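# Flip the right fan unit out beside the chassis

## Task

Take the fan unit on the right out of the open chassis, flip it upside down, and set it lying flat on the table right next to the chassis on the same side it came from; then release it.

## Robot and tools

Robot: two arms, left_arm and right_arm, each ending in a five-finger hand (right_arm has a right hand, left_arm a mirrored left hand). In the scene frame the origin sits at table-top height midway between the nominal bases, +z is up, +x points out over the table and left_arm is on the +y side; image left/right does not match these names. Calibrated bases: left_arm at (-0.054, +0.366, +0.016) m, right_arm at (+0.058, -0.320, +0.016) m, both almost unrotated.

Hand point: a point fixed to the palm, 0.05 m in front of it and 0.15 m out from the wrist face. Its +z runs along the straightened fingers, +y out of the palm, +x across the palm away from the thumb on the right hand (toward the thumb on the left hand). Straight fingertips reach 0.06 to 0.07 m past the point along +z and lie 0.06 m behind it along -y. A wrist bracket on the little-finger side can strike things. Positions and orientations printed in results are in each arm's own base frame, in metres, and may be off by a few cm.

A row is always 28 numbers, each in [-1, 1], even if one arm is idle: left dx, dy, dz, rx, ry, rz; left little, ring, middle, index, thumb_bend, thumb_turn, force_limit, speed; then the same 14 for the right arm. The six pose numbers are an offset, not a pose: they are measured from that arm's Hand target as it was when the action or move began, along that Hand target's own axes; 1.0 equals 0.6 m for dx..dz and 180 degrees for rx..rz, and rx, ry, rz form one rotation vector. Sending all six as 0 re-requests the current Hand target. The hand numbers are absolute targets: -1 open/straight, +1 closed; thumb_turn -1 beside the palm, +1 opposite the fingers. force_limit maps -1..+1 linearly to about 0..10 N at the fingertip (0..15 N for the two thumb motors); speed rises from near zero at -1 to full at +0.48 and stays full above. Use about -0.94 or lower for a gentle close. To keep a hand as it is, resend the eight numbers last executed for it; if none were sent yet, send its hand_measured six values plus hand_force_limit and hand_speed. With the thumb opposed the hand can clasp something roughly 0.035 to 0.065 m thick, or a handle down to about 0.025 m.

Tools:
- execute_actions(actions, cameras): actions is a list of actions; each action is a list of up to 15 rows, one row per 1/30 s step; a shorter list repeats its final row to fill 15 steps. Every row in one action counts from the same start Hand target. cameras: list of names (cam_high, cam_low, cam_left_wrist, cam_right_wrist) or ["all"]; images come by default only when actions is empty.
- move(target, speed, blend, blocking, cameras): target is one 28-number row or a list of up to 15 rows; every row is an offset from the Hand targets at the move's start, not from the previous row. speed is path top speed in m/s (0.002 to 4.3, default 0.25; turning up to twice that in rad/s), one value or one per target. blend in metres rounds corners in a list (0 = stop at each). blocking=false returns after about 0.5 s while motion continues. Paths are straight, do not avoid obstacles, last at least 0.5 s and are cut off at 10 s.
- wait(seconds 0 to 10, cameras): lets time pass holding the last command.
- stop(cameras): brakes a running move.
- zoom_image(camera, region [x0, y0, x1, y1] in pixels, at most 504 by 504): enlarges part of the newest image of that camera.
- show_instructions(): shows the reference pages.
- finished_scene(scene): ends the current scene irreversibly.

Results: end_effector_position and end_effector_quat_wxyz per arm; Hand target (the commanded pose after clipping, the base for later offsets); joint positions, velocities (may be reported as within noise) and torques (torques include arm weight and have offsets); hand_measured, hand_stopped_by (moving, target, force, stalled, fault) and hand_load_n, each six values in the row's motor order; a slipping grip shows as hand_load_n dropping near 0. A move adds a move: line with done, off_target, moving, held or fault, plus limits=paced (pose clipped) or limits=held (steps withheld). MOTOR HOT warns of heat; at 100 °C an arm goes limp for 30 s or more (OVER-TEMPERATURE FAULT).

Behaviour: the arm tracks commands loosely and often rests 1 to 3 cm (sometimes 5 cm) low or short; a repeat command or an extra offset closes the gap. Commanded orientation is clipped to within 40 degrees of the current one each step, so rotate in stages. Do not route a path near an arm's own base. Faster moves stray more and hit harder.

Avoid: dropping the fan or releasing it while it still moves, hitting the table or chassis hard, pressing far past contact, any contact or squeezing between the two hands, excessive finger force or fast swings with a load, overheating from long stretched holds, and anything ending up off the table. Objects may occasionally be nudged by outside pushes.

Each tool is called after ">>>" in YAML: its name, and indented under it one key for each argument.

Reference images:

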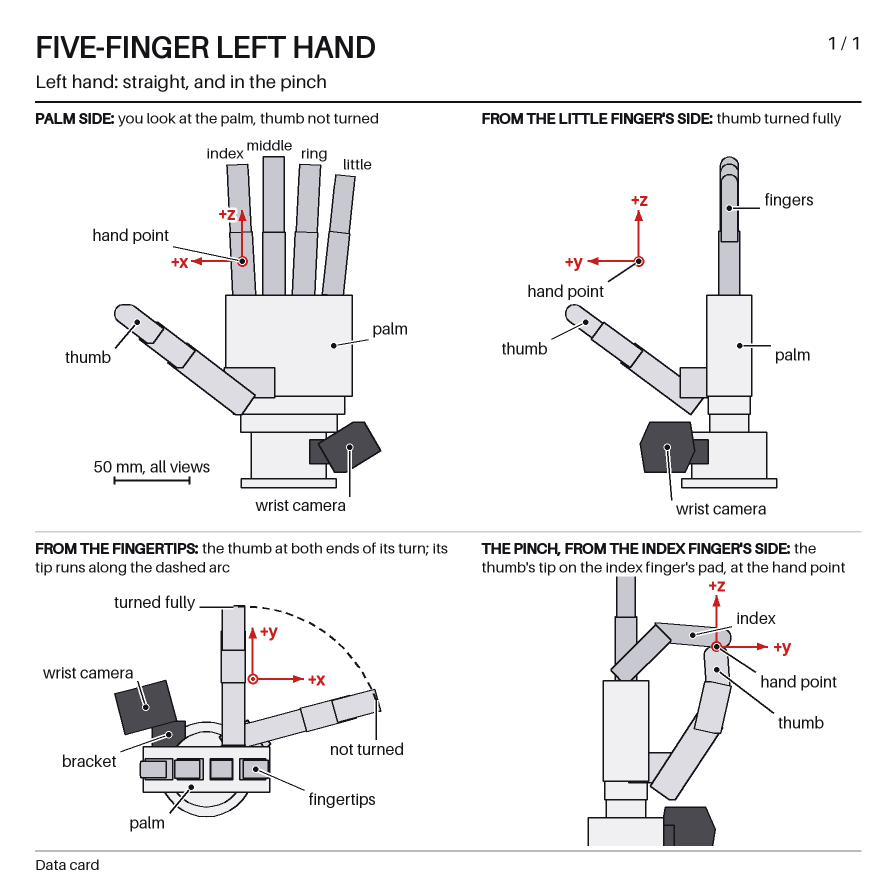

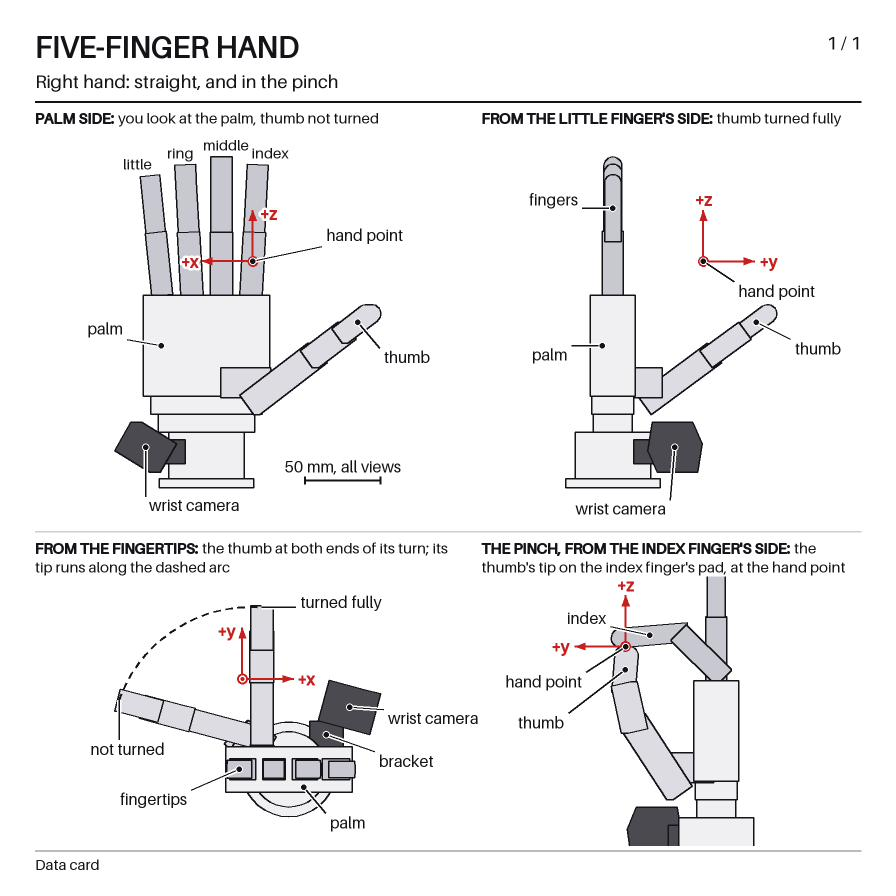

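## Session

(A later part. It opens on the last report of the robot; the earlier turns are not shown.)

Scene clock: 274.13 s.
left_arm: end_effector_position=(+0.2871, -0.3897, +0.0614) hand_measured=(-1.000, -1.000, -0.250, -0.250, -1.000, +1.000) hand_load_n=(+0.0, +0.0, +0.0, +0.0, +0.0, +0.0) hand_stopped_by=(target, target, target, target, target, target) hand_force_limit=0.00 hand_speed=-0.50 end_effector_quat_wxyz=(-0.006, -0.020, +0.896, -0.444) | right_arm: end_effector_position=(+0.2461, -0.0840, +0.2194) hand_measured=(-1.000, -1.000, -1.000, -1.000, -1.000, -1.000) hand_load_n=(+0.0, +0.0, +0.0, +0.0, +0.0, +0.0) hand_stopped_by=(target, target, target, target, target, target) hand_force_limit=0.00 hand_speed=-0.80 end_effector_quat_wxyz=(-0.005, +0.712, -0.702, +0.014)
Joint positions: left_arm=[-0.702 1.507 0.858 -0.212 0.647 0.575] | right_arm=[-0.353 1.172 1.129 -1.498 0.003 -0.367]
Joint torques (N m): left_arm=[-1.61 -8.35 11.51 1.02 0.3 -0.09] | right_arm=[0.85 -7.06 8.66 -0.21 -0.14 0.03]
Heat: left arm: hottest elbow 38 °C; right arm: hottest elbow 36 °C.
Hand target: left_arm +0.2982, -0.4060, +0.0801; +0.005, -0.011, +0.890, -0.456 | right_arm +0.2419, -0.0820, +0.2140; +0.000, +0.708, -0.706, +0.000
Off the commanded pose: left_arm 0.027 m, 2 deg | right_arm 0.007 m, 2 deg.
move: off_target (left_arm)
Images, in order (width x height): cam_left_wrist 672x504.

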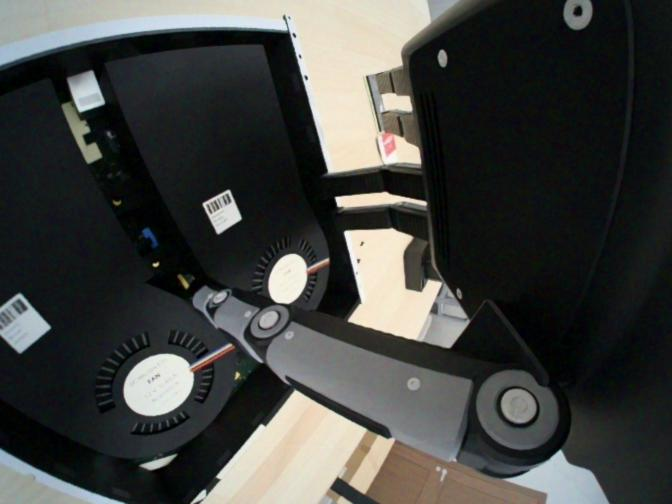

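>>> move:
  target: [0, 0.0455, 0.0082, 0, 0, 0, -1, -1, -0.25, -0.25, -1, 1, 0, -0.5, 0, 0, 0, 0, 0, 0, -1, -1, -1, -1, -1, -1, 0, -0.8]
  speed: 0.06
  cameras: ["cam_left_wrist"]

>>> zoom_image:
  camera: "cam_left_wrist"
  region: [140, 130, 400, 320]

Scene clock: 291.17 s.
left_arm: end_effector_position=(+0.2881, -0.3928, +0.0611) hand_measured=(-1.000, -1.000, -0.250, -0.250, -1.000, +1.000) hand_load_n=(+0.0, +0.0, -4.5, +0.0, +0.0, +0.0) hand_stopped_by=(target, target, target, target, target, target) hand_force_limit=0.00 hand_speed=-0.50 end_effector_quat_wxyz=(-0.005, -0.015, +0.891, -0.455) | right_arm: end_effector_position=(+0.2461, -0.0840, +0.2194) hand_measured=(-1.000, -1.000, -1.000, -1.000, -1.000, -1.000) hand_load_n=(+0.0, +0.0, +0.0, +0.0, +0.0, +0.0) hand_stopped_by=(target, target, target, target, target, target) hand_force_limit=0.00 hand_speed=-0.80 end_effector_quat_wxyz=(-0.005, +0.712, -0.702, +0.014)
Joint positions: left_arm=[-0.7 1.512 0.852 -0.18 0.664 0.575] | right_arm=[-0.353 1.172 1.129 -1.498 0.003 -0.367]
Joint torques (N m): left_arm=[0.09 -6.83 8.09 2.03 0.16 0.09] | right_arm=[0.26 -6.89 8.5 -0.17 -0.1 0.03]
Heat: left arm: hottest elbow 39 °C; right arm: hottest elbow 36 °C.
Hand target: left_arm +0.2979, -0.3941, +0.0551; +0.005, -0.011, +0.890, -0.456 | right_arm +0.2419, -0.0820, +0.2140; +0.000, +0.708, -0.706, +0.000
Off the commanded pose: left_arm 0.011 m, 1 deg | right_arm 0.007 m, 2 deg.
move: off_target (left_arm)
Images, in order (width x height): cam_left_wrist 672x504.

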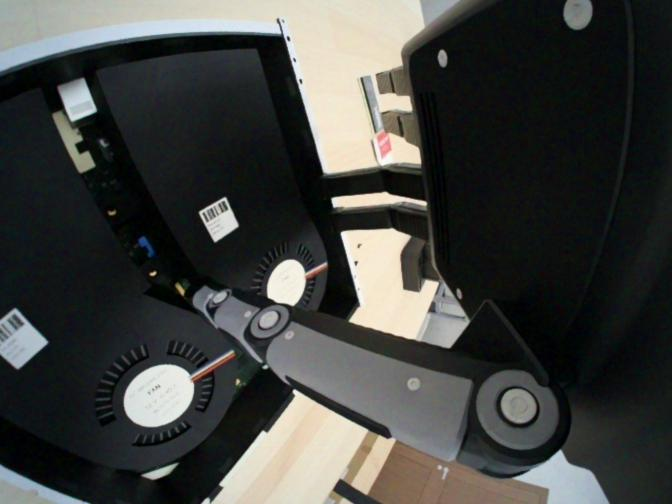

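Scaled by 1.938 from the camera's 672x504 image, which has a finer 960x720 frame.

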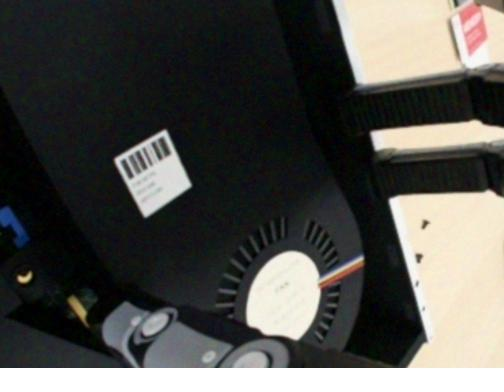

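>>> move:
  target: [0, -0.0406, -0.0292, 0, 0, 0, -1, -1, -0.2, -0.2, -1, 1, 0, -0.5, 0, 0, 0, 0, 0, 0, -1, -1, -1, -1, -1, -1, 0, -0.8]
  speed: 0.08
  cameras: ["cam_left_wrist", "cam_high"]

>>> zoom_image:
  camera: "cam_high"
  region: [395, 145, 495, 245]

>>> zoom_image:
  camera: "cam_left_wrist"
  region: [140, 130, 400, 320]

Scene clock: 337.93 s.
left_arm: end_effector_position=(+0.2803, -0.3855, +0.0629) hand_measured=(-1.000, -1.000, -0.200, -0.200, -1.000, +1.000) hand_load_n=(+0.0, +0.0, +1.5, +0.0, +0.0, -0.5) hand_stopped_by=(target, target, target, target, target, target) hand_force_limit=0.00 hand_speed=-0.50 end_effector_quat_wxyz=(-0.016, -0.022, +0.896, -0.442) | right_arm: end_effector_position=(+0.2461, -0.0840, +0.2194) hand_measured=(-1.000, -1.000, -1.000, -1.000, -1.000, -1.000) hand_load_n=(+0.0, +0.0, +0.0, +0.0, +0.0, +0.0) hand_stopped_by=(target, target, target, target, target, target) hand_force_limit=0.00 hand_speed=-0.80 end_effector_quat_wxyz=(-0.005, +0.712, -0.702, +0.014)
Joint positions: left_arm=[-0.7 1.495 0.852 -0.235 0.66 0.575] | right_arm=[-0.353 1.172 1.129 -1.498 0.003 -0.367]
Joint torques (N m): left_arm=[0.09 -9.29 11.02 0.85 0.31 0.08] | right_arm=[0.91 -6.59 8.68 -0.02 -0.11 0.04]
Heat: left arm: hottest elbow 39 °C; right arm: hottest elbow 36 °C.
Hand target: left_arm +0.2978, -0.3941, +0.0852; +0.005, -0.011, +0.890, -0.456 | right_arm +0.2419, -0.0820, +0.2140; +0.000, +0.708, -0.706, +0.000
Off the commanded pose: left_arm 0.030 m, 3 deg | right_arm 0.007 m, 2 deg.
move: off_target (left_arm)
Images, in order (width x height): cam_high 896x504, cam_left_wrist 672x504.

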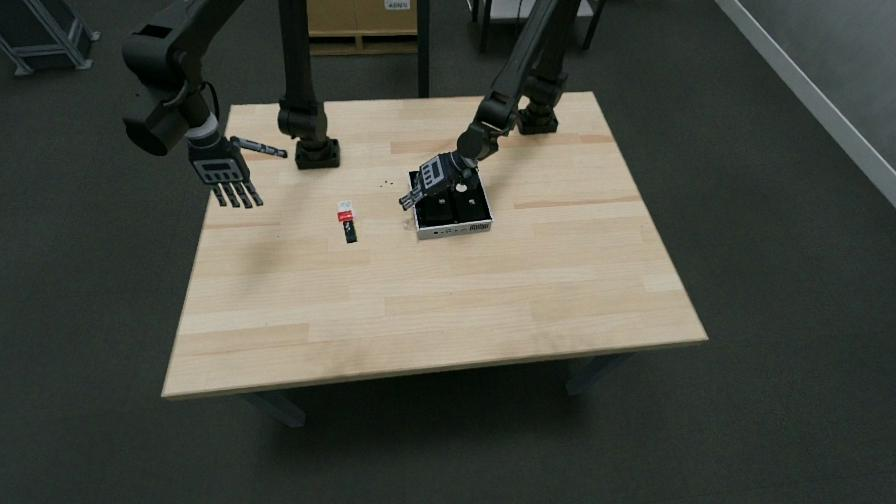

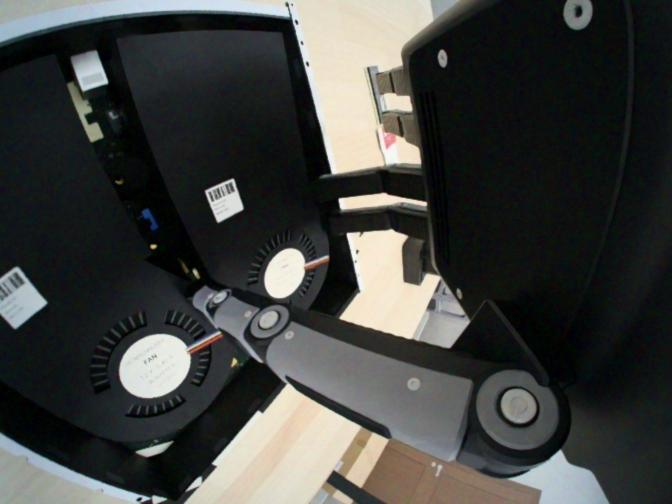

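Scaled by 5.040 from the camera's 896x504 image, which has a finer 1280x720 frame.

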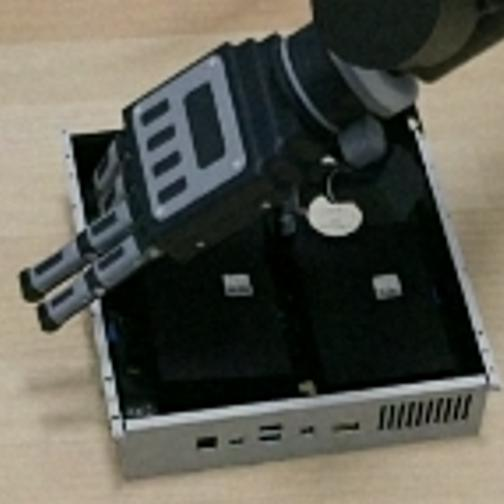

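Scaled by 1.938 from the camera's 672x504 image, which has a finer 960x720 frame.

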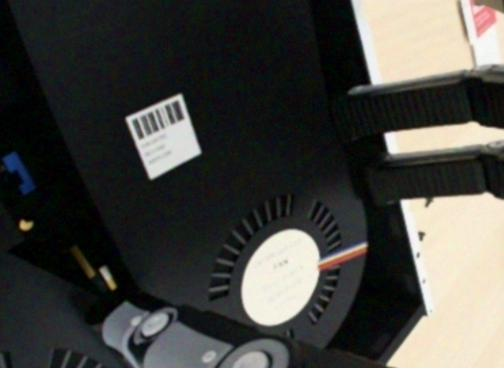

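>>> move:
  target: [0, 0.0424, 0.0182, 0, 0, 0, -1, -1, -0.22, -0.22, -1, 1, 0, -0.5, 0, 0, 0, 0, 0, 0, -1, -1, -1, -1, -1, -1, 0, -0.8]
  speed: 0.06
  cameras: ["cam_left_wrist"]

>>> zoom_image:
  camera: "cam_left_wrist"
  region: [140, 130, 400, 320]

Scene clock: 358.00 s.
left_arm: end_effector_position=(+0.2887, -0.3882, +0.0581) hand_measured=(-1.000, -1.000, -0.220, -0.220, -1.000, +1.000) hand_load_n=(+0.0, +0.0, +0.0, +0.0, +0.0, +0.0) hand_stopped_by=(target, target, target, target, target, target) hand_force_limit=0.00 hand_speed=-0.50 end_effector_quat_wxyz=(-0.004, -0.016, +0.892, -0.451) | right_arm: end_effector_position=(+0.2461, -0.0840, +0.2194) hand_measured=(-1.000, -1.000, -1.000, -1.000, -1.000, -1.000) hand_load_n=(+0.0, +0.0, +0.0, +0.0, +0.0, +0.0) hand_stopped_by=(target, target, target, target, target, target) hand_force_limit=0.00 hand_speed=-0.80 end_effector_quat_wxyz=(-0.005, +0.712, -0.702, +0.014)
Joint positions: left_arm=[-0.693 1.512 0.846 -0.185 0.663 0.585] | right_arm=[-0.353 1.172 1.129 -1.498 0.003 -0.367]
Joint torques (N m): left_arm=[0.38 -7.71 8.01 1.74 0.49 0.1] | right_arm=[0.56 -7.18 8.55 -0.31 -0.11 0.05]
Heat: left arm: hottest elbow 41 °C; right arm: hottest elbow 36 °C.
Hand target: left_arm +0.2976, -0.3881, +0.0582; +0.005, -0.011, +0.890, -0.456 | right_arm +0.2419, -0.0820, +0.2140; +0.000, +0.708, -0.706, +0.000
Off the commanded pose: left_arm 0.009 m, 1 deg | right_arm 0.007 m, 2 deg.
move: done
Images, in order (width x height): cam_left_wrist 672x504.

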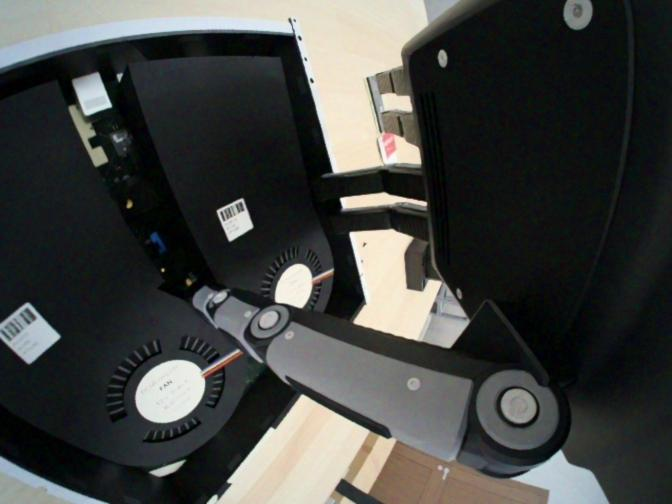

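Scaled by 1.938 from the camera's 672x504 image, which has a finer 960x720 frame.

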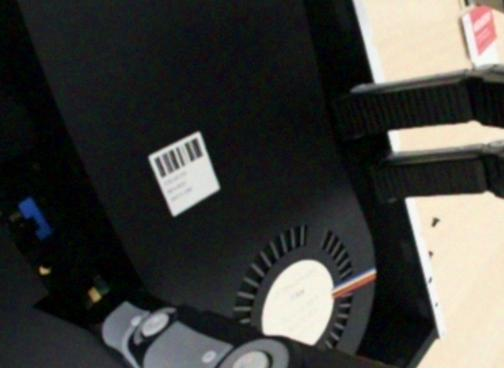

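>>> move:
  target: [0, 0.0108, 0.0078, 0, 0, 0, -1, -1, -0.22, -0.22, -1, 1, 0, -0.5, 0, 0, 0, 0, 0, 0, -1, -1, -1, -1, -1, -1, 0, -0.8]
  speed: 0.06
  cameras: ["cam_left_wrist"]

>>> zoom_image:
  camera: "cam_left_wrist"
  region: [140, 130, 400, 320]

Scene clock: 362.43 s.
left_arm: end_effector_position=(+0.2913, -0.3904, +0.0547) hand_measured=(-1.000, -1.000, -0.220, -0.220, -1.000, +1.000) hand_load_n=(+0.0, +0.0, +0.0, +0.0, +0.0, +0.0) hand_stopped_by=(target, target, target, target, target, target) hand_force_limit=0.00 hand_speed=-0.50 end_effector_quat_wxyz=(-0.001, -0.013, +0.890, -0.455) | right_arm: end_effector_position=(+0.2461, -0.0840, +0.2194) hand_measured=(-1.000, -1.000, -1.000, -1.000, -1.000, -1.000) hand_load_n=(+0.0, +0.0, +0.0, +0.0, +0.0, +0.0) hand_stopped_by=(target, target, target, target, target, target) hand_force_limit=0.00 hand_speed=-0.80 end_effector_quat_wxyz=(-0.005, +0.712, -0.702, +0.014)
Joint positions: left_arm=[-0.693 1.523 0.843 -0.159 0.664 0.585] | right_arm=[-0.353 1.172 1.129 -1.498 0.003 -0.367]
Joint torques (N m): left_arm=[0.38 -7.59 7.46 1.69 0.45 0.09] | right_arm=[1.44 -6.77 8.7 -0.17 -0.12 0.05]
Heat: left arm: hottest elbow 40 °C; right arm: hottest elbow 36 °C.
Hand target: left_arm +0.2976, -0.3881, +0.0502; +0.005, -0.011, +0.890, -0.456 | right_arm +0.2419, -0.0820, +0.2140; +0.000, +0.708, -0.706, +0.000
Off the commanded pose: left_arm 0.008 m, 1 deg | right_arm 0.007 m, 2 deg.
move: done
Images, in order (width x height): cam_left_wrist 672x504.

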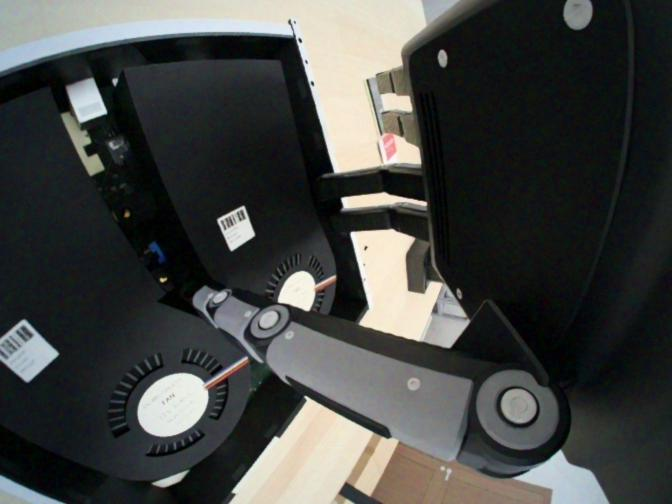

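Scaled by 1.938 from the camera's 672x504 image, which has a finer 960x720 frame.

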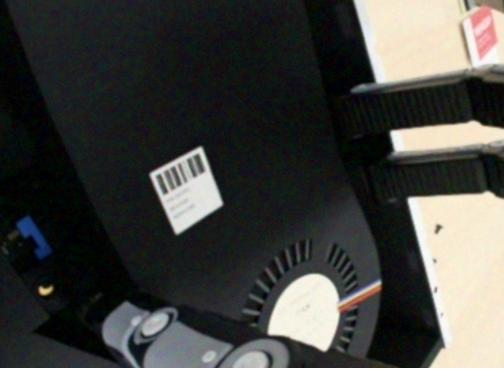

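>>> move:
  target: [0.0067, 0.0151, 0.0047, 0, 0, 0, -1, -1, -0.22, -0.22, -1, 1, 0, -0.5, 0, 0, 0, 0, 0, 0, -1, -1, -1, -1, -1, -1, 0, -0.8]
  speed: 0.06
  cameras: ["cam_left_wrist"]

>>> zoom_image:
  camera: "cam_left_wrist"
  region: [140, 130, 400, 320]

Scene clock: 367.33 s.
left_arm: end_effector_position=(+0.2912, -0.3904, +0.0519) hand_measured=(-1.000, -1.000, -0.220, -0.220, -1.000, +1.000) hand_load_n=(-0.5, -0.5, +0.0, -0.5, +0.0, -0.5) hand_stopped_by=(target, target, target, target, target, target) hand_force_limit=0.00 hand_speed=-0.50 end_effector_quat_wxyz=(+0.005, -0.010, +0.888, -0.461) | right_arm: end_effector_position=(+0.2461, -0.0840, +0.2194) hand_measured=(-1.000, -1.000, -1.000, -1.000, -1.000, -1.000) hand_load_n=(+0.0, +0.0, +0.0, +0.0, +0.0, +0.0) hand_stopped_by=(target, target, target, target, target, target) hand_force_limit=0.00 hand_speed=-0.80 end_effector_quat_wxyz=(-0.005, +0.712, -0.702, +0.014)
Joint positions: left_arm=[-0.693 1.523 0.827 -0.124 0.665 0.585] | right_arm=[-0.353 1.172 1.129 -1.498 0.003 -0.367]
Joint torques (N m): left_arm=[0.26 -7.12 6.78 1.54 0.38 0.08] | right_arm=[0.56 -6.71 8.54 -0.1 -0.1 0.04]
Heat: left arm: hottest elbow 40 °C; right arm: hottest elbow 36 °C.
Hand target: left_arm +0.2935, -0.3852, +0.0412; +0.005, -0.011, +0.890, -0.456 | right_arm +0.2419, -0.0820, +0.2140; +0.000, +0.708, -0.706, +0.000
Off the commanded pose: left_arm 0.012 m, 1 deg | right_arm 0.007 m, 2 deg.
move: off_target (left_arm)
Images, in order (width x height): cam_left_wrist 672x504.

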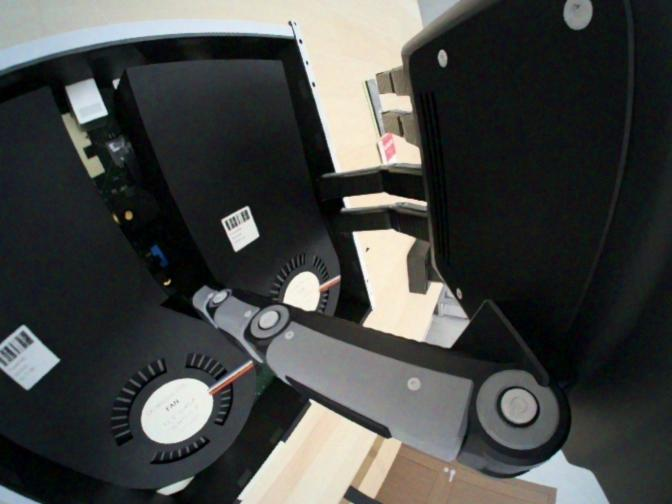

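Scaled by 1.938 from the camera's 672x504 image, which has a finer 960x720 frame.

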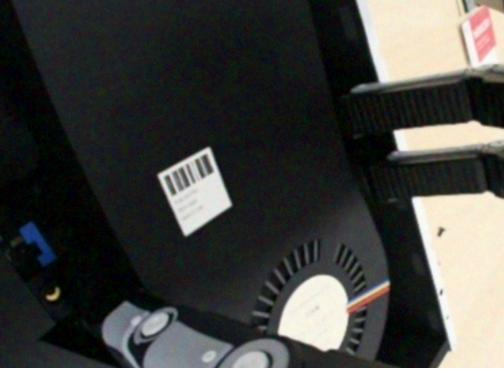

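>>> move:
  target: [0, 0.0108, 0.0078, 0, 0, 0, -1, -1, -0.22, -0.22, -1, 1, 0, -0.5, 0, 0, 0, 0, 0, 0, -1, -1, -1, -1, -1, -1, 0, -0.8]
  speed: 0.06
  cameras: ["cam_left_wrist", "cam_right_wrist"]

>>> zoom_image:
  camera: "cam_right_wrist"
  region: [220, 300, 400, 440]

Scene clock: 374.63 s.
left_arm: end_effector_position=(+0.2919, -0.3906, +0.0429) hand_measured=(-1.000, -1.000, -0.220, -0.220, -1.000, +1.000) hand_load_n=(+0.0, +0.0, +0.0, +0.0, -1.0, -1.5) hand_stopped_by=(target, target, target, target, target, target) hand_force_limit=0.00 hand_speed=-0.50 end_effector_quat_wxyz=(+0.006, -0.008, +0.887, -0.461) | right_arm: end_effector_position=(+0.2461, -0.0840, +0.2194) hand_measured=(-1.000, -1.000, -1.000, -1.000, -1.000, -1.000) hand_load_n=(+0.0, +0.0, +0.5, +0.0, +0.0, +0.0) hand_stopped_by=(target, target, target, target, target, target) hand_force_limit=0.00 hand_speed=-0.80 end_effector_quat_wxyz=(-0.005, +0.712, -0.702, +0.014)
Joint positions: left_arm=[-0.693 1.542 0.819 -0.097 0.665 0.589] | right_arm=[-0.353 1.172 1.129 -1.498 0.003 -0.367]
Joint torques (N m): left_arm=[0.26 -7.36 6.68 1.47 0.38 0.04] | right_arm=[0.73 -6.42 8.72 -0.27 -0.13 0.02]
Heat: left arm: hottest elbow 39 °C; right arm: hottest elbow 36 °C.
Hand target: left_arm +0.2936, -0.3853, +0.0333; +0.005, -0.011, +0.890, -0.456 | right_arm +0.2419, -0.0820, +0.2140; +0.000, +0.708, -0.706, +0.000
Off the commanded pose: left_arm 0.011 m, 1 deg | right_arm 0.007 m, 2 deg.
move: off_target (left_arm)
Images, in order (width x height): cam_left_wrist 672x504, cam_right_wrist 672x504.

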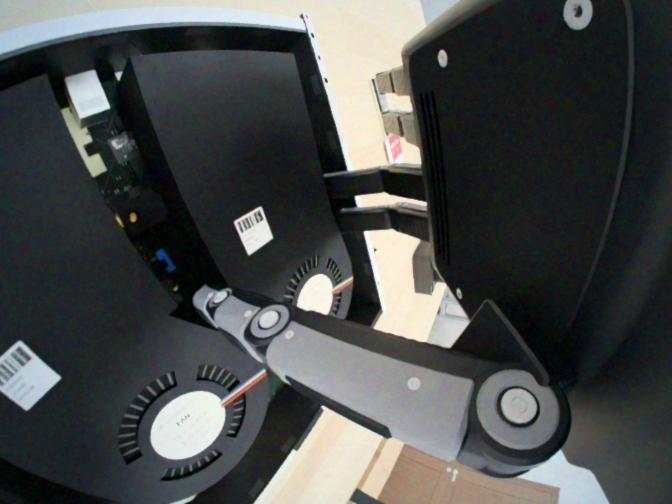

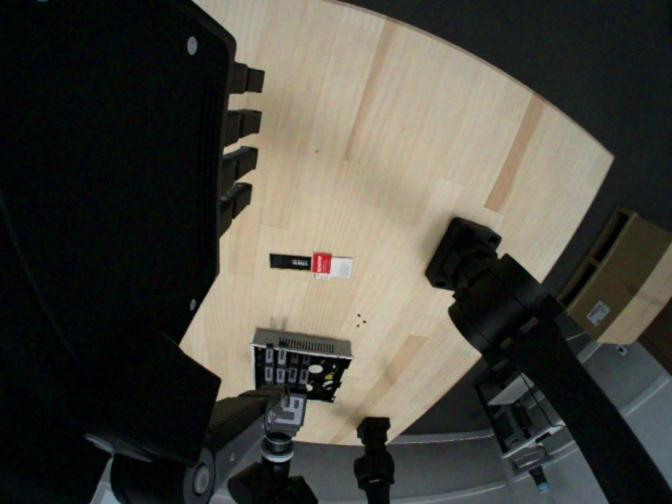

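Scaled by 2.800 from the camera's 672x504 image, which has a finer 960x720 frame.

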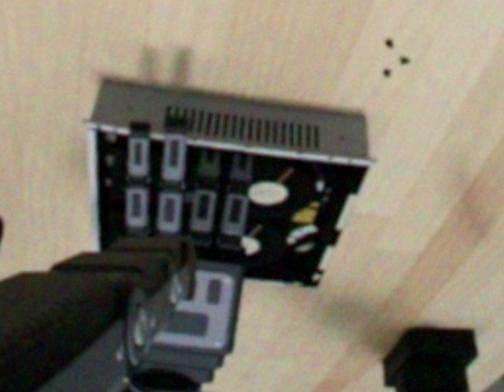

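>>> move:
  target: [0, 0, 0, 0, 0, 0, -1, -1, 0.0, 0.0, -1, 1, -0.5, -0.9, 0, 0, 0, 0, 0, 0, -1, -1, -1, -1, -1, -1, 0, -0.8]
  speed: 0.06

>>> move:
  target: [0, 0, 0, 0, 0, 0, -1, -1, 0.1, 0.1, -1, 1, 0.1, -0.9, 0, 0, 0, 0, 0, 0, -1, -1, -1, -1, -1, -1, 0, -0.8]
  speed: 0.06
  cameras: ["cam_left_wrist"]

Scene clock: 379.73 s.
left_arm: end_effector_position=(+0.2920, -0.3907, +0.0428) hand_measured=(-1.000, -1.000, -0.156, -0.166, -1.000, +1.000) hand_load_n=(+0.0, +0.0, +2.5, +4.5, +1.0, -2.0) hand_stopped_by=(target, target, force, force, target, target) hand_force_limit=-0.50 hand_speed=-0.90 end_effector_quat_wxyz=(+0.007, -0.007, +0.887, -0.461) | right_arm: end_effector_position=(+0.2461, -0.0840, +0.2194) hand_measured=(-1.000, -1.000, -1.000, -1.000, -1.000, -1.000) hand_load_n=(-0.5, +0.0, +0.0, +0.0, +0.0, +0.0) hand_stopped_by=(target, target, target, target, target, target) hand_force_limit=0.00 hand_speed=-0.80 end_effector_quat_wxyz=(-0.005, +0.712, -0.702, +0.014)
Joint positions: left_arm=[-0.693 1.542 0.819 -0.096 0.665 0.591] | right_arm=[-0.353 1.172 1.129 -1.498 0.003 -0.367]
Joint torques (N m): left_arm=[0.26 -7.36 6.68 1.44 0.38 0.03] | right_arm=[0.26 -6.53 8.69 -0.16 -0.13 0.02]
Heat: left arm: hottest elbow 39 °C; right arm: hottest elbow 36 °C.
Hand target: left_arm +0.2936, -0.3853, +0.0332; +0.005, -0.011, +0.890, -0.456 | right_arm +0.2419, -0.0820, +0.2140; +0.000, +0.708, -0.706, +0.000
Off the commanded pose: left_arm 0.011 m, 1 deg | right_arm 0.007 m, 2 deg.
move: off_target (left_arm)

Scene clock: 380.23 s.
left_arm: end_effector_position=(+0.2921, -0.3907, +0.0428) hand_measured=(-1.000, -1.000, -0.150, -0.160, -1.000, +1.000) hand_load_n=(+0.0, +0.0, +5.0, +6.5, +1.0, -1.5) hand_stopped_by=(target, target, force, force, target, target) hand_force_limit=0.10 hand_speed=-0.90 end_effector_quat_wxyz=(+0.007, -0.007, +0.887, -0.461) | right_arm: end_effector_position=(+0.2461, -0.0840, +0.2194) hand_measured=(-1.000, -1.000, -1.000, -1.000, -1.000, -1.000) hand_load_n=(+0.0, +0.0, +0.0, +0.0, +0.0, -0.5) hand_stopped_by=(target, target, target, target, target, target) hand_force_limit=0.00 hand_speed=-0.80 end_effector_quat_wxyz=(-0.005, +0.712, -0.702, +0.014)
Joint positions: left_arm=[-0.693 1.542 0.819 -0.096 0.665 0.591] | right_arm=[-0.353 1.172 1.129 -1.498 0.003 -0.367]
Joint torques (N m): left_arm=[0.26 -7.36 6.68 1.42 0.38 0.02] | right_arm=[0.97 -6.59 8.55 -0.24 -0.09 0.04]
Heat: left arm: hottest elbow 39 °C; right arm: hottest elbow 36 °C.
Hand target: left_arm +0.2935, -0.3852, +0.0332; +0.005, -0.011, +0.890, -0.456 | right_arm +0.2419, -0.0820, +0.2140; +0.000, +0.708, -0.706, +0.000
Off the commanded pose: left_arm 0.011 m, 1 deg | right_arm 0.007 m, 2 deg.
move: off_target (left_arm)
Images, in order (width x height): cam_left_wrist 672x504.

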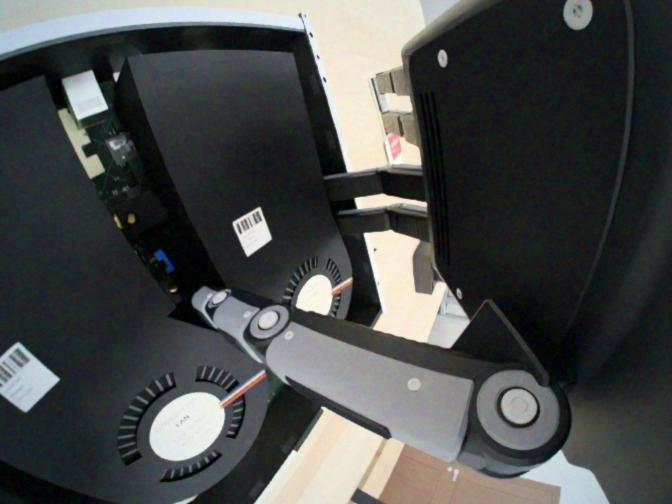

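>>> move:
  target: [0, -0.1892, -0.1365, 0, 0, 0, -1, -1, 0.1, 0.1, -1, 1, 0.1, -0.9, 0, 0, 0, 0, 0, 0, -1, -1, -1, -1, -1, -1, 0, -0.8]
  speed: 0.08
  cameras: ["cam_left_wrist", "cam_high"]

>>> zoom_image:
  camera: "cam_high"
  region: [380, 130, 500, 240]

Scene clock: 387.17 s.
left_arm: end_effector_position=(+0.2751, -0.3751, +0.1402) hand_measured=(-1.000, -1.000, -0.150, -0.160, -1.000, +1.000) hand_load_n=(+0.0, +0.0, +5.0, +6.5, +1.5, -0.5) hand_stopped_by=(target, target, force, force, target, target) hand_force_limit=0.10 hand_speed=-0.90 end_effector_quat_wxyz=(-0.018, -0.017, +0.900, -0.435) | right_arm: end_effector_position=(+0.2461, -0.0840, +0.2194) hand_measured=(-1.000, -1.000, -1.000, -1.000, -1.000, -1.000) hand_load_n=(+0.0, +0.0, +0.0, +0.0, +0.0, +0.0) hand_stopped_by=(target, target, target, target, target, target) hand_force_limit=0.00 hand_speed=-0.80 end_effector_quat_wxyz=(-0.005, +0.712, -0.702, +0.014)
Joint positions: left_arm=[-0.693 1.361 0.956 -0.501 0.663 0.605] | right_arm=[-0.353 1.172 1.129 -1.498 0.003 -0.367]
Joint torques (N m): left_arm=[0.32 -8.7 13.27 1.03 0.52 -0.09] | right_arm=[0.26 -7.36 8.8 -0.25 -0.15 -0.01]
Heat: left arm: hottest elbow 39 °C; right arm: hottest elbow 36 °C.
Hand target: left_arm +0.2938, -0.3851, +0.1732; +0.005, -0.011, +0.890, -0.456 | right_arm +0.2419, -0.0820, +0.2140; +0.000, +0.708, -0.706, +0.000
Off the commanded pose: left_arm 0.039 m, 4 deg | right_arm 0.007 m, 2 deg.
move: off_target (left_arm)
Images, in order (width x height): cam_high 896x504, cam_left_wrist 672x504.

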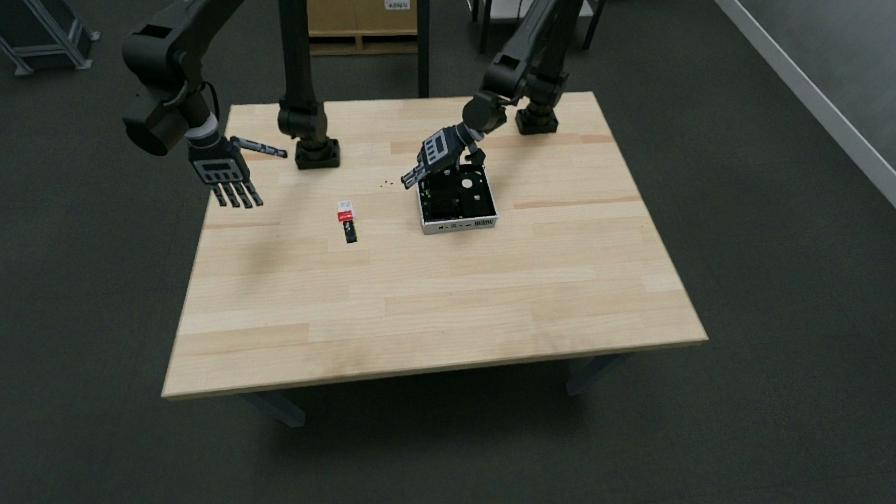

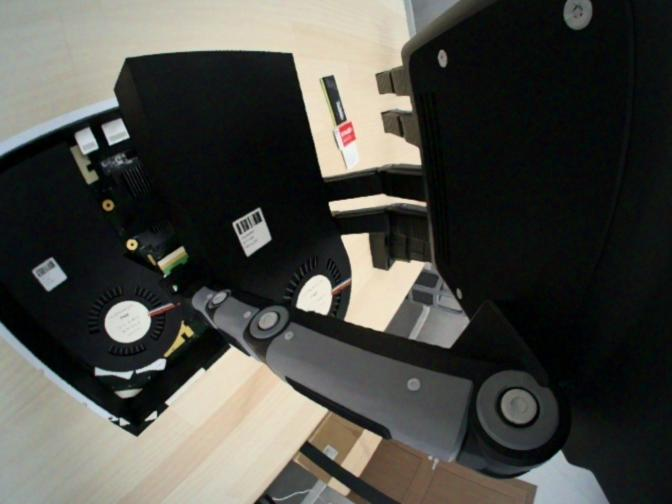

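Scaled by 4.200 from the camera's 896x504 image, which has a finer 1280x720 frame.

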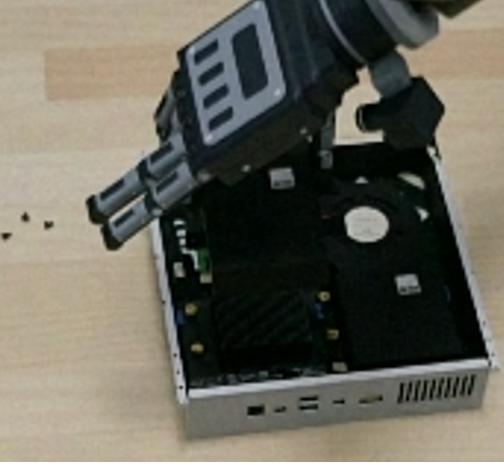

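>>> move:
  target: [0.1472, -0.0662, 0.143, -0.006, 0.2096, -0.2735, -1, -1, 0.1, 0.1, -1, 1, 0.1, -0.9, 0, 0, 0, 0, 0, 0, -1, -1, -1, -1, -1, -1, 0, -0.8]
  speed: 0.15
  cameras: ["cam_left_wrist", "cam_high", "cam_right_wrist"]

>>> zoom_image:
  camera: "cam_high"
  region: [340, 110, 500, 250]

>>> zoom_image:
  camera: "cam_right_wrist"
  region: [220, 280, 400, 440]

Scene clock: 430.60 s.
left_arm: end_effector_position=(+0.2040, -0.4693, +0.1427) hand_measured=(-1.000, -1.000, -0.150, -0.160, -1.000, +1.000) hand_load_n=(+0.0, +0.0, +5.0, +6.5, +2.0, -1.5) hand_stopped_by=(target, target, force, force, target, target) hand_force_limit=0.10 hand_speed=-0.90 end_effector_quat_wxyz=(-0.460, -0.239, +0.766, -0.380) | right_arm: end_effector_position=(+0.2461, -0.0840, +0.2194) hand_measured=(-1.000, -1.000, -1.000, -1.000, -1.000, -1.000) hand_load_n=(+0.0, +0.0, +0.0, +0.0, +0.0, +0.0) hand_stopped_by=(target, target, target, target, target, target) hand_force_limit=0.00 hand_speed=-0.80 end_effector_quat_wxyz=(-0.005, +0.712, -0.702, +0.014)
Joint positions: left_arm=[-0.765 1.766 1.111 -0.363 1.226 -0.192] | right_arm=[-0.353 1.172 1.129 -1.498 0.003 -0.367]
Joint torques (N m): left_arm=[-1.49 -11.05 9.7 1.32 0.99 -0.3] | right_arm=[0.09 -6.59 8.66 -0.32 -0.11 0.04]
Heat: left arm: hottest elbow 42 °C; right arm: hottest elbow 36 °C.
Hand target: left_arm +0.2076, -0.4800, +0.1553; -0.461, -0.231, +0.764, -0.388 | right_arm +0.2419, -0.0820, +0.2140; +0.000, +0.708, -0.706, +0.000
Off the commanded pose: left_arm 0.017 m, 1 deg | right_arm 0.007 m, 2 deg.
move: off_target (left_arm)
Images, in order (width x height): cam_high 896x504, cam_left_wrist 672x504, cam_right_wrist 672x504.

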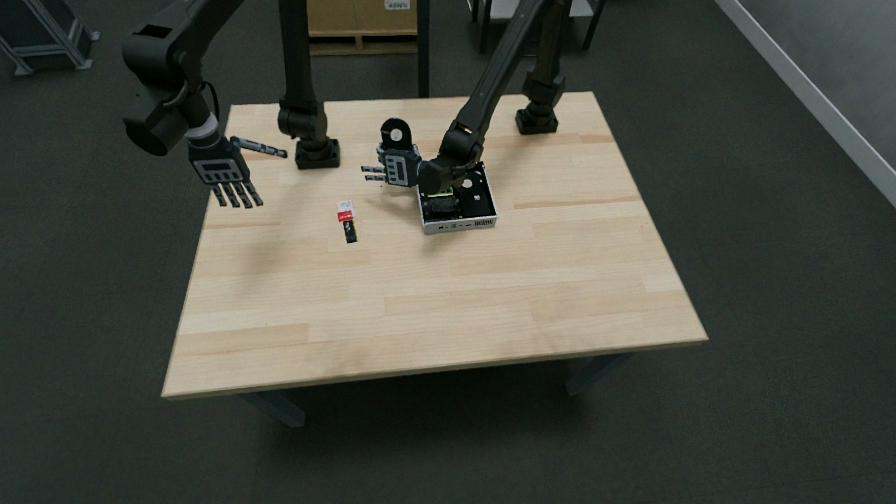

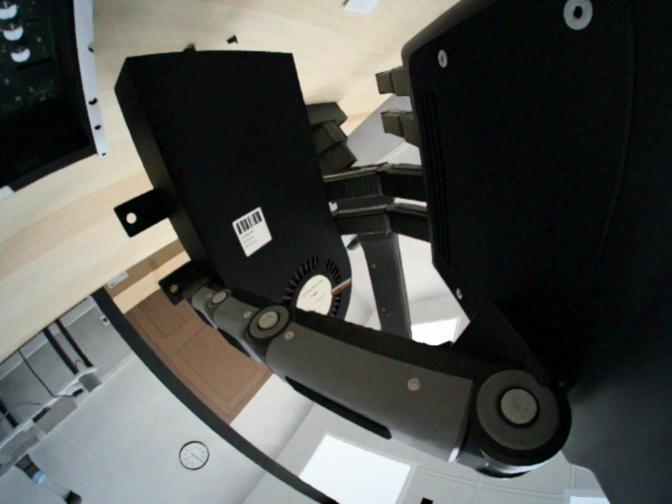

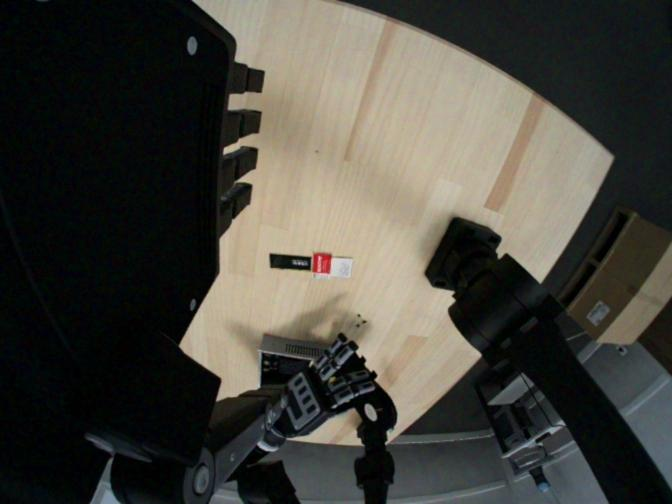

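Scaled by 3.150 from the camera's 896x504 image, which has a finer 1280x720 frame.

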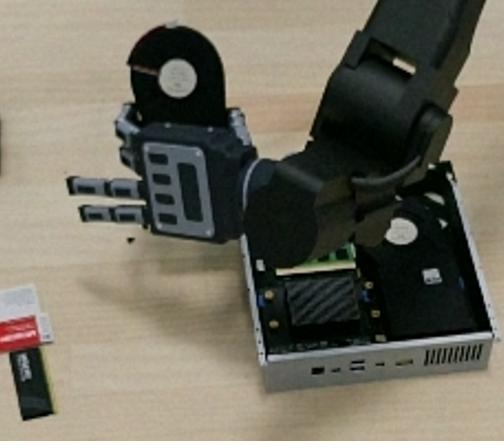

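Scaled by 2.800 from the camera's 672x504 image, which has a finer 960x720 frame.

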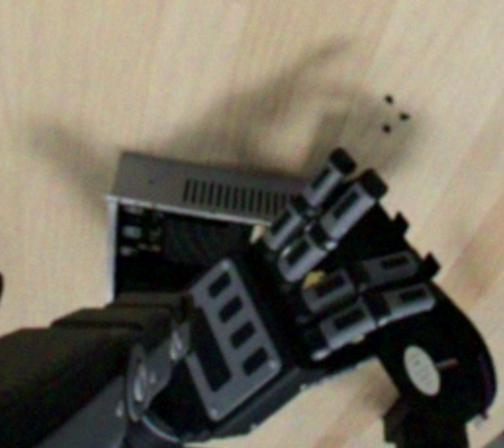

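>>> move:
  target: [-0.0465, 0.0384, 0.0277, 0, 0, 0, -1, -1, 0.1, -0.2, -1, 1, 0.1, -0.9, 0, 0, 0, 0, 0, 0, -1, -1, -1, -1, -1, -1, 0, -0.8]
  speed: 0.06
  cameras: ["cam_left_wrist", "cam_high"]

>>> zoom_image:
  camera: "cam_high"
  region: [340, 110, 500, 250]

Scene clock: 450.10 s.
left_arm: end_effector_position=(+0.1976, -0.4742, +0.1122) hand_measured=(-1.000, -1.000, -0.150, -0.200, -1.000, +1.000) hand_load_n=(+0.0, +0.0, +6.5, +0.0, +0.5, +1.0) hand_stopped_by=(target, target, force, target, target, target) hand_force_limit=0.10 hand_speed=-0.90 end_effector_quat_wxyz=(-0.457, -0.232, +0.766, -0.388) | right_arm: end_effector_position=(+0.2461, -0.0840, +0.2194) hand_measured=(-1.000, -1.000, -1.000, -1.000, -1.000, -1.000) hand_load_n=(+0.0, +0.0, +0.0, +0.0, +0.0, +0.0) hand_stopped_by=(target, target, target, target, target, target) hand_force_limit=0.00 hand_speed=-0.80 end_effector_quat_wxyz=(-0.005, +0.712, -0.702, +0.014)
Joint positions: left_arm=[-0.78 1.811 1.067 -0.213 1.22 -0.233] | right_arm=[-0.353 1.172 1.129 -1.498 0.003 -0.367]
Joint torques (N m): left_arm=[-1.61 -11.11 7.5 1.33 0.81 -0.32] | right_arm=[0.44 -6.42 8.77 -0.21 -0.1 0.01]
Heat: left arm: hottest elbow 42 °C; right arm: hottest elbow 36 °C.
Hand target: left_arm +0.1955, -0.4799, +0.1173; -0.461, -0.231, +0.764, -0.388 | right_arm +0.2419, -0.0820, +0.2140; +0.000, +0.708, -0.706, +0.000
Off the commanded pose: left_arm 0.008 m, 1 deg | right_arm 0.007 m, 2 deg.
move: done
Images, in order (width x height): cam_high 896x504, cam_left_wrist 672x504.

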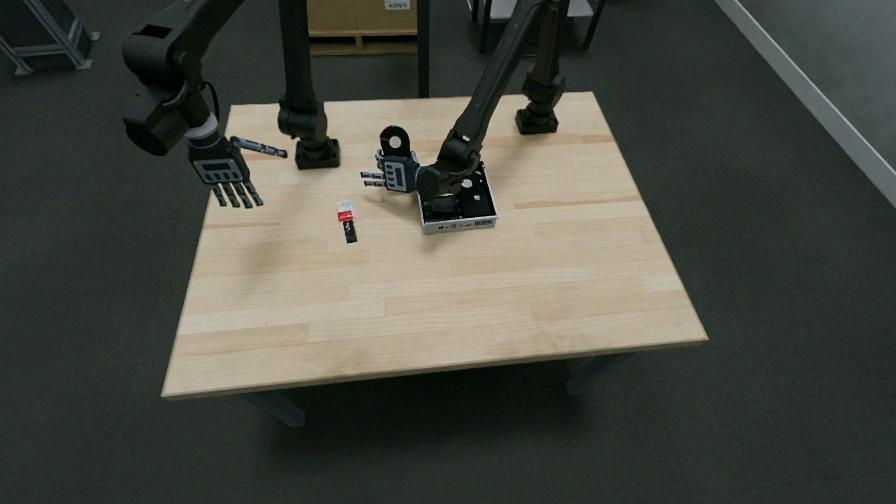

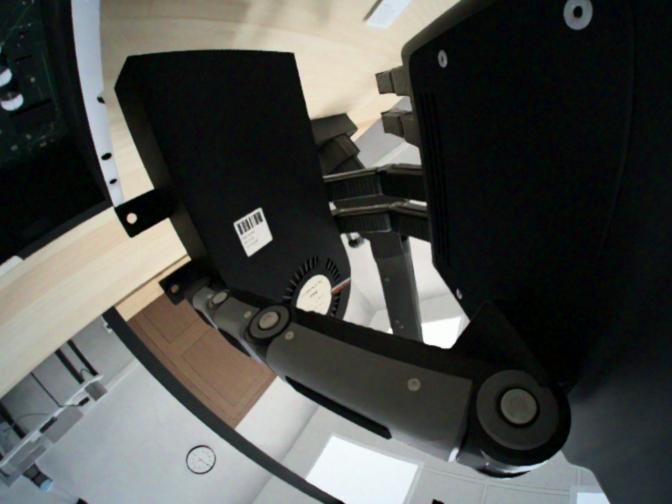

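Scaled by 3.150 from the camera's 896x504 image, which has a finer 1280x720 frame.

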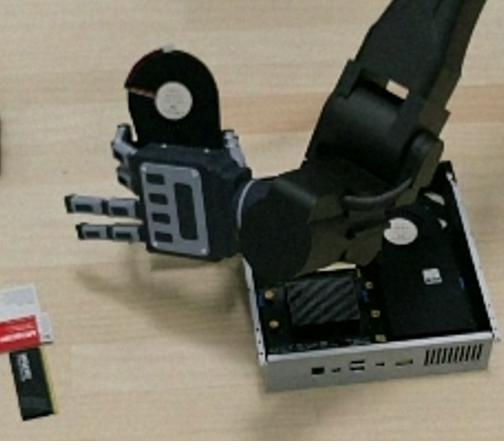

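>>> move:
  target:
    - [-0.0191, 0.0083, 0.006, 0, 0, 0, -1, -1, 0.1, -0.2, -1, 1, 0.1, -0.9, 0, 0, 0, 0, 0, 0, -1, -1, -1, -1, -1, -1, 0, -0.8]
    - [-0.0602, -0.0429, -0.031, 0, 0, 0, -1, -1, 0.1, -0.2, -1, 1, 0.1, -0.9, 0, 0, 0, 0, 0, 0, -1, -1, -1, -1, -1, -1, 0, -0.8]
  speed: 0.05
  cameras: ["cam_left_wrist", "cam_high"]

>>> zoom_image:
  camera: "cam_high"
  region: [340, 110, 500, 250]

Scene clock: 459.00 s.
left_arm: end_effector_position=(+0.2262, -0.4726, +0.0932) hand_measured=(-1.000, -1.000, -0.148, -0.200, -1.000, +1.000) hand_load_n=(+0.0, +0.0, +0.0, +0.0, +0.0, -0.5) hand_stopped_by=(target, target, force, target, target, target) hand_force_limit=0.10 hand_speed=-0.90 end_effector_quat_wxyz=(-0.469, -0.242, +0.762, -0.374) | right_arm: end_effector_position=(+0.2461, -0.0840, +0.2194) hand_measured=(-1.000, -1.000, -1.000, -1.000, -1.000, -1.000) hand_load_n=(+0.0, +0.0, +0.0, +0.0, -0.5, +0.0) hand_stopped_by=(target, target, target, target, target, target) hand_force_limit=0.00 hand_speed=-0.80 end_effector_quat_wxyz=(-0.005, +0.712, -0.702, +0.014)
Joint positions: left_arm=[-0.739 1.905 1.158 -0.353 1.252 -0.127] | right_arm=[-0.353 1.172 1.129 -1.498 0.003 -0.367]
Joint torques (N m): left_arm=[0.09 -11.4 10.02 0.57 0.87 0.07] | right_arm=[0.67 -6.83 8.51 -0.16 -0.11 0.07]
Heat: left arm: hottest elbow 41 °C; right arm: hottest elbow 36 °C.
Hand target: left_arm +0.2406, -0.4804, +0.1003; -0.461, -0.231, +0.764, -0.388 | right_arm +0.2419, -0.0820, +0.2140; +0.000, +0.708, -0.706, +0.000
Off the commanded pose: left_arm 0.018 m, 2 deg | right_arm 0.007 m, 2 deg.
move: off_target (left_arm)
Images, in order (width x height): cam_high 896x504, cam_left_wrist 672x504.

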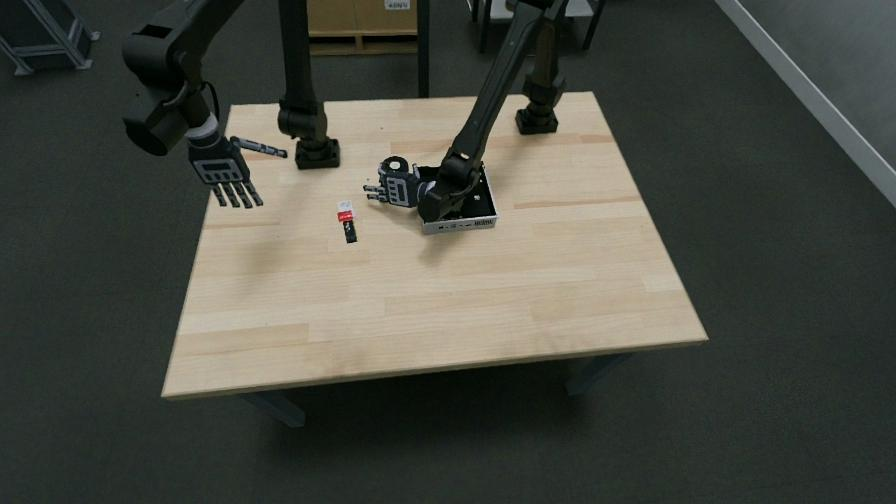

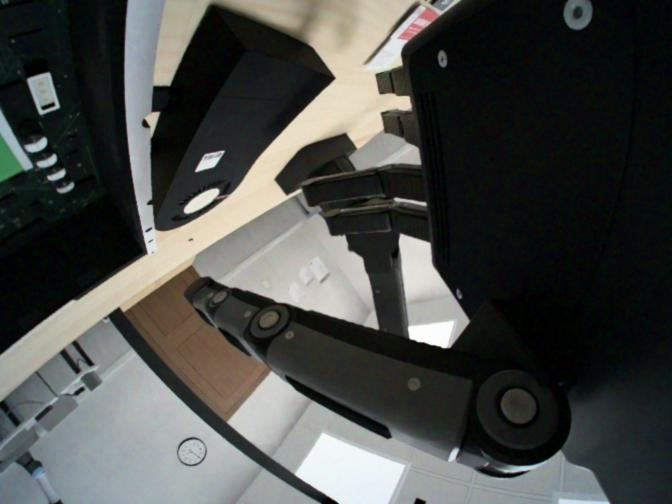

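Scaled by 3.150 from the camera's 896x504 image, which has a finer 1280x720 frame.

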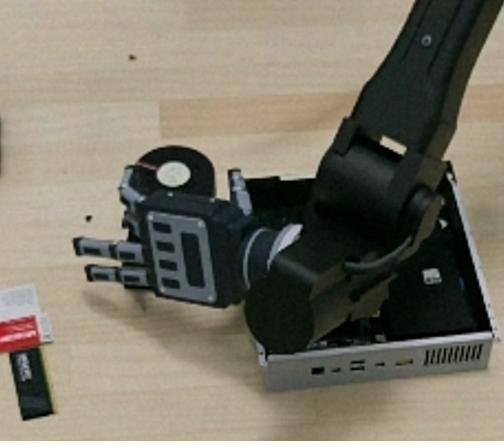

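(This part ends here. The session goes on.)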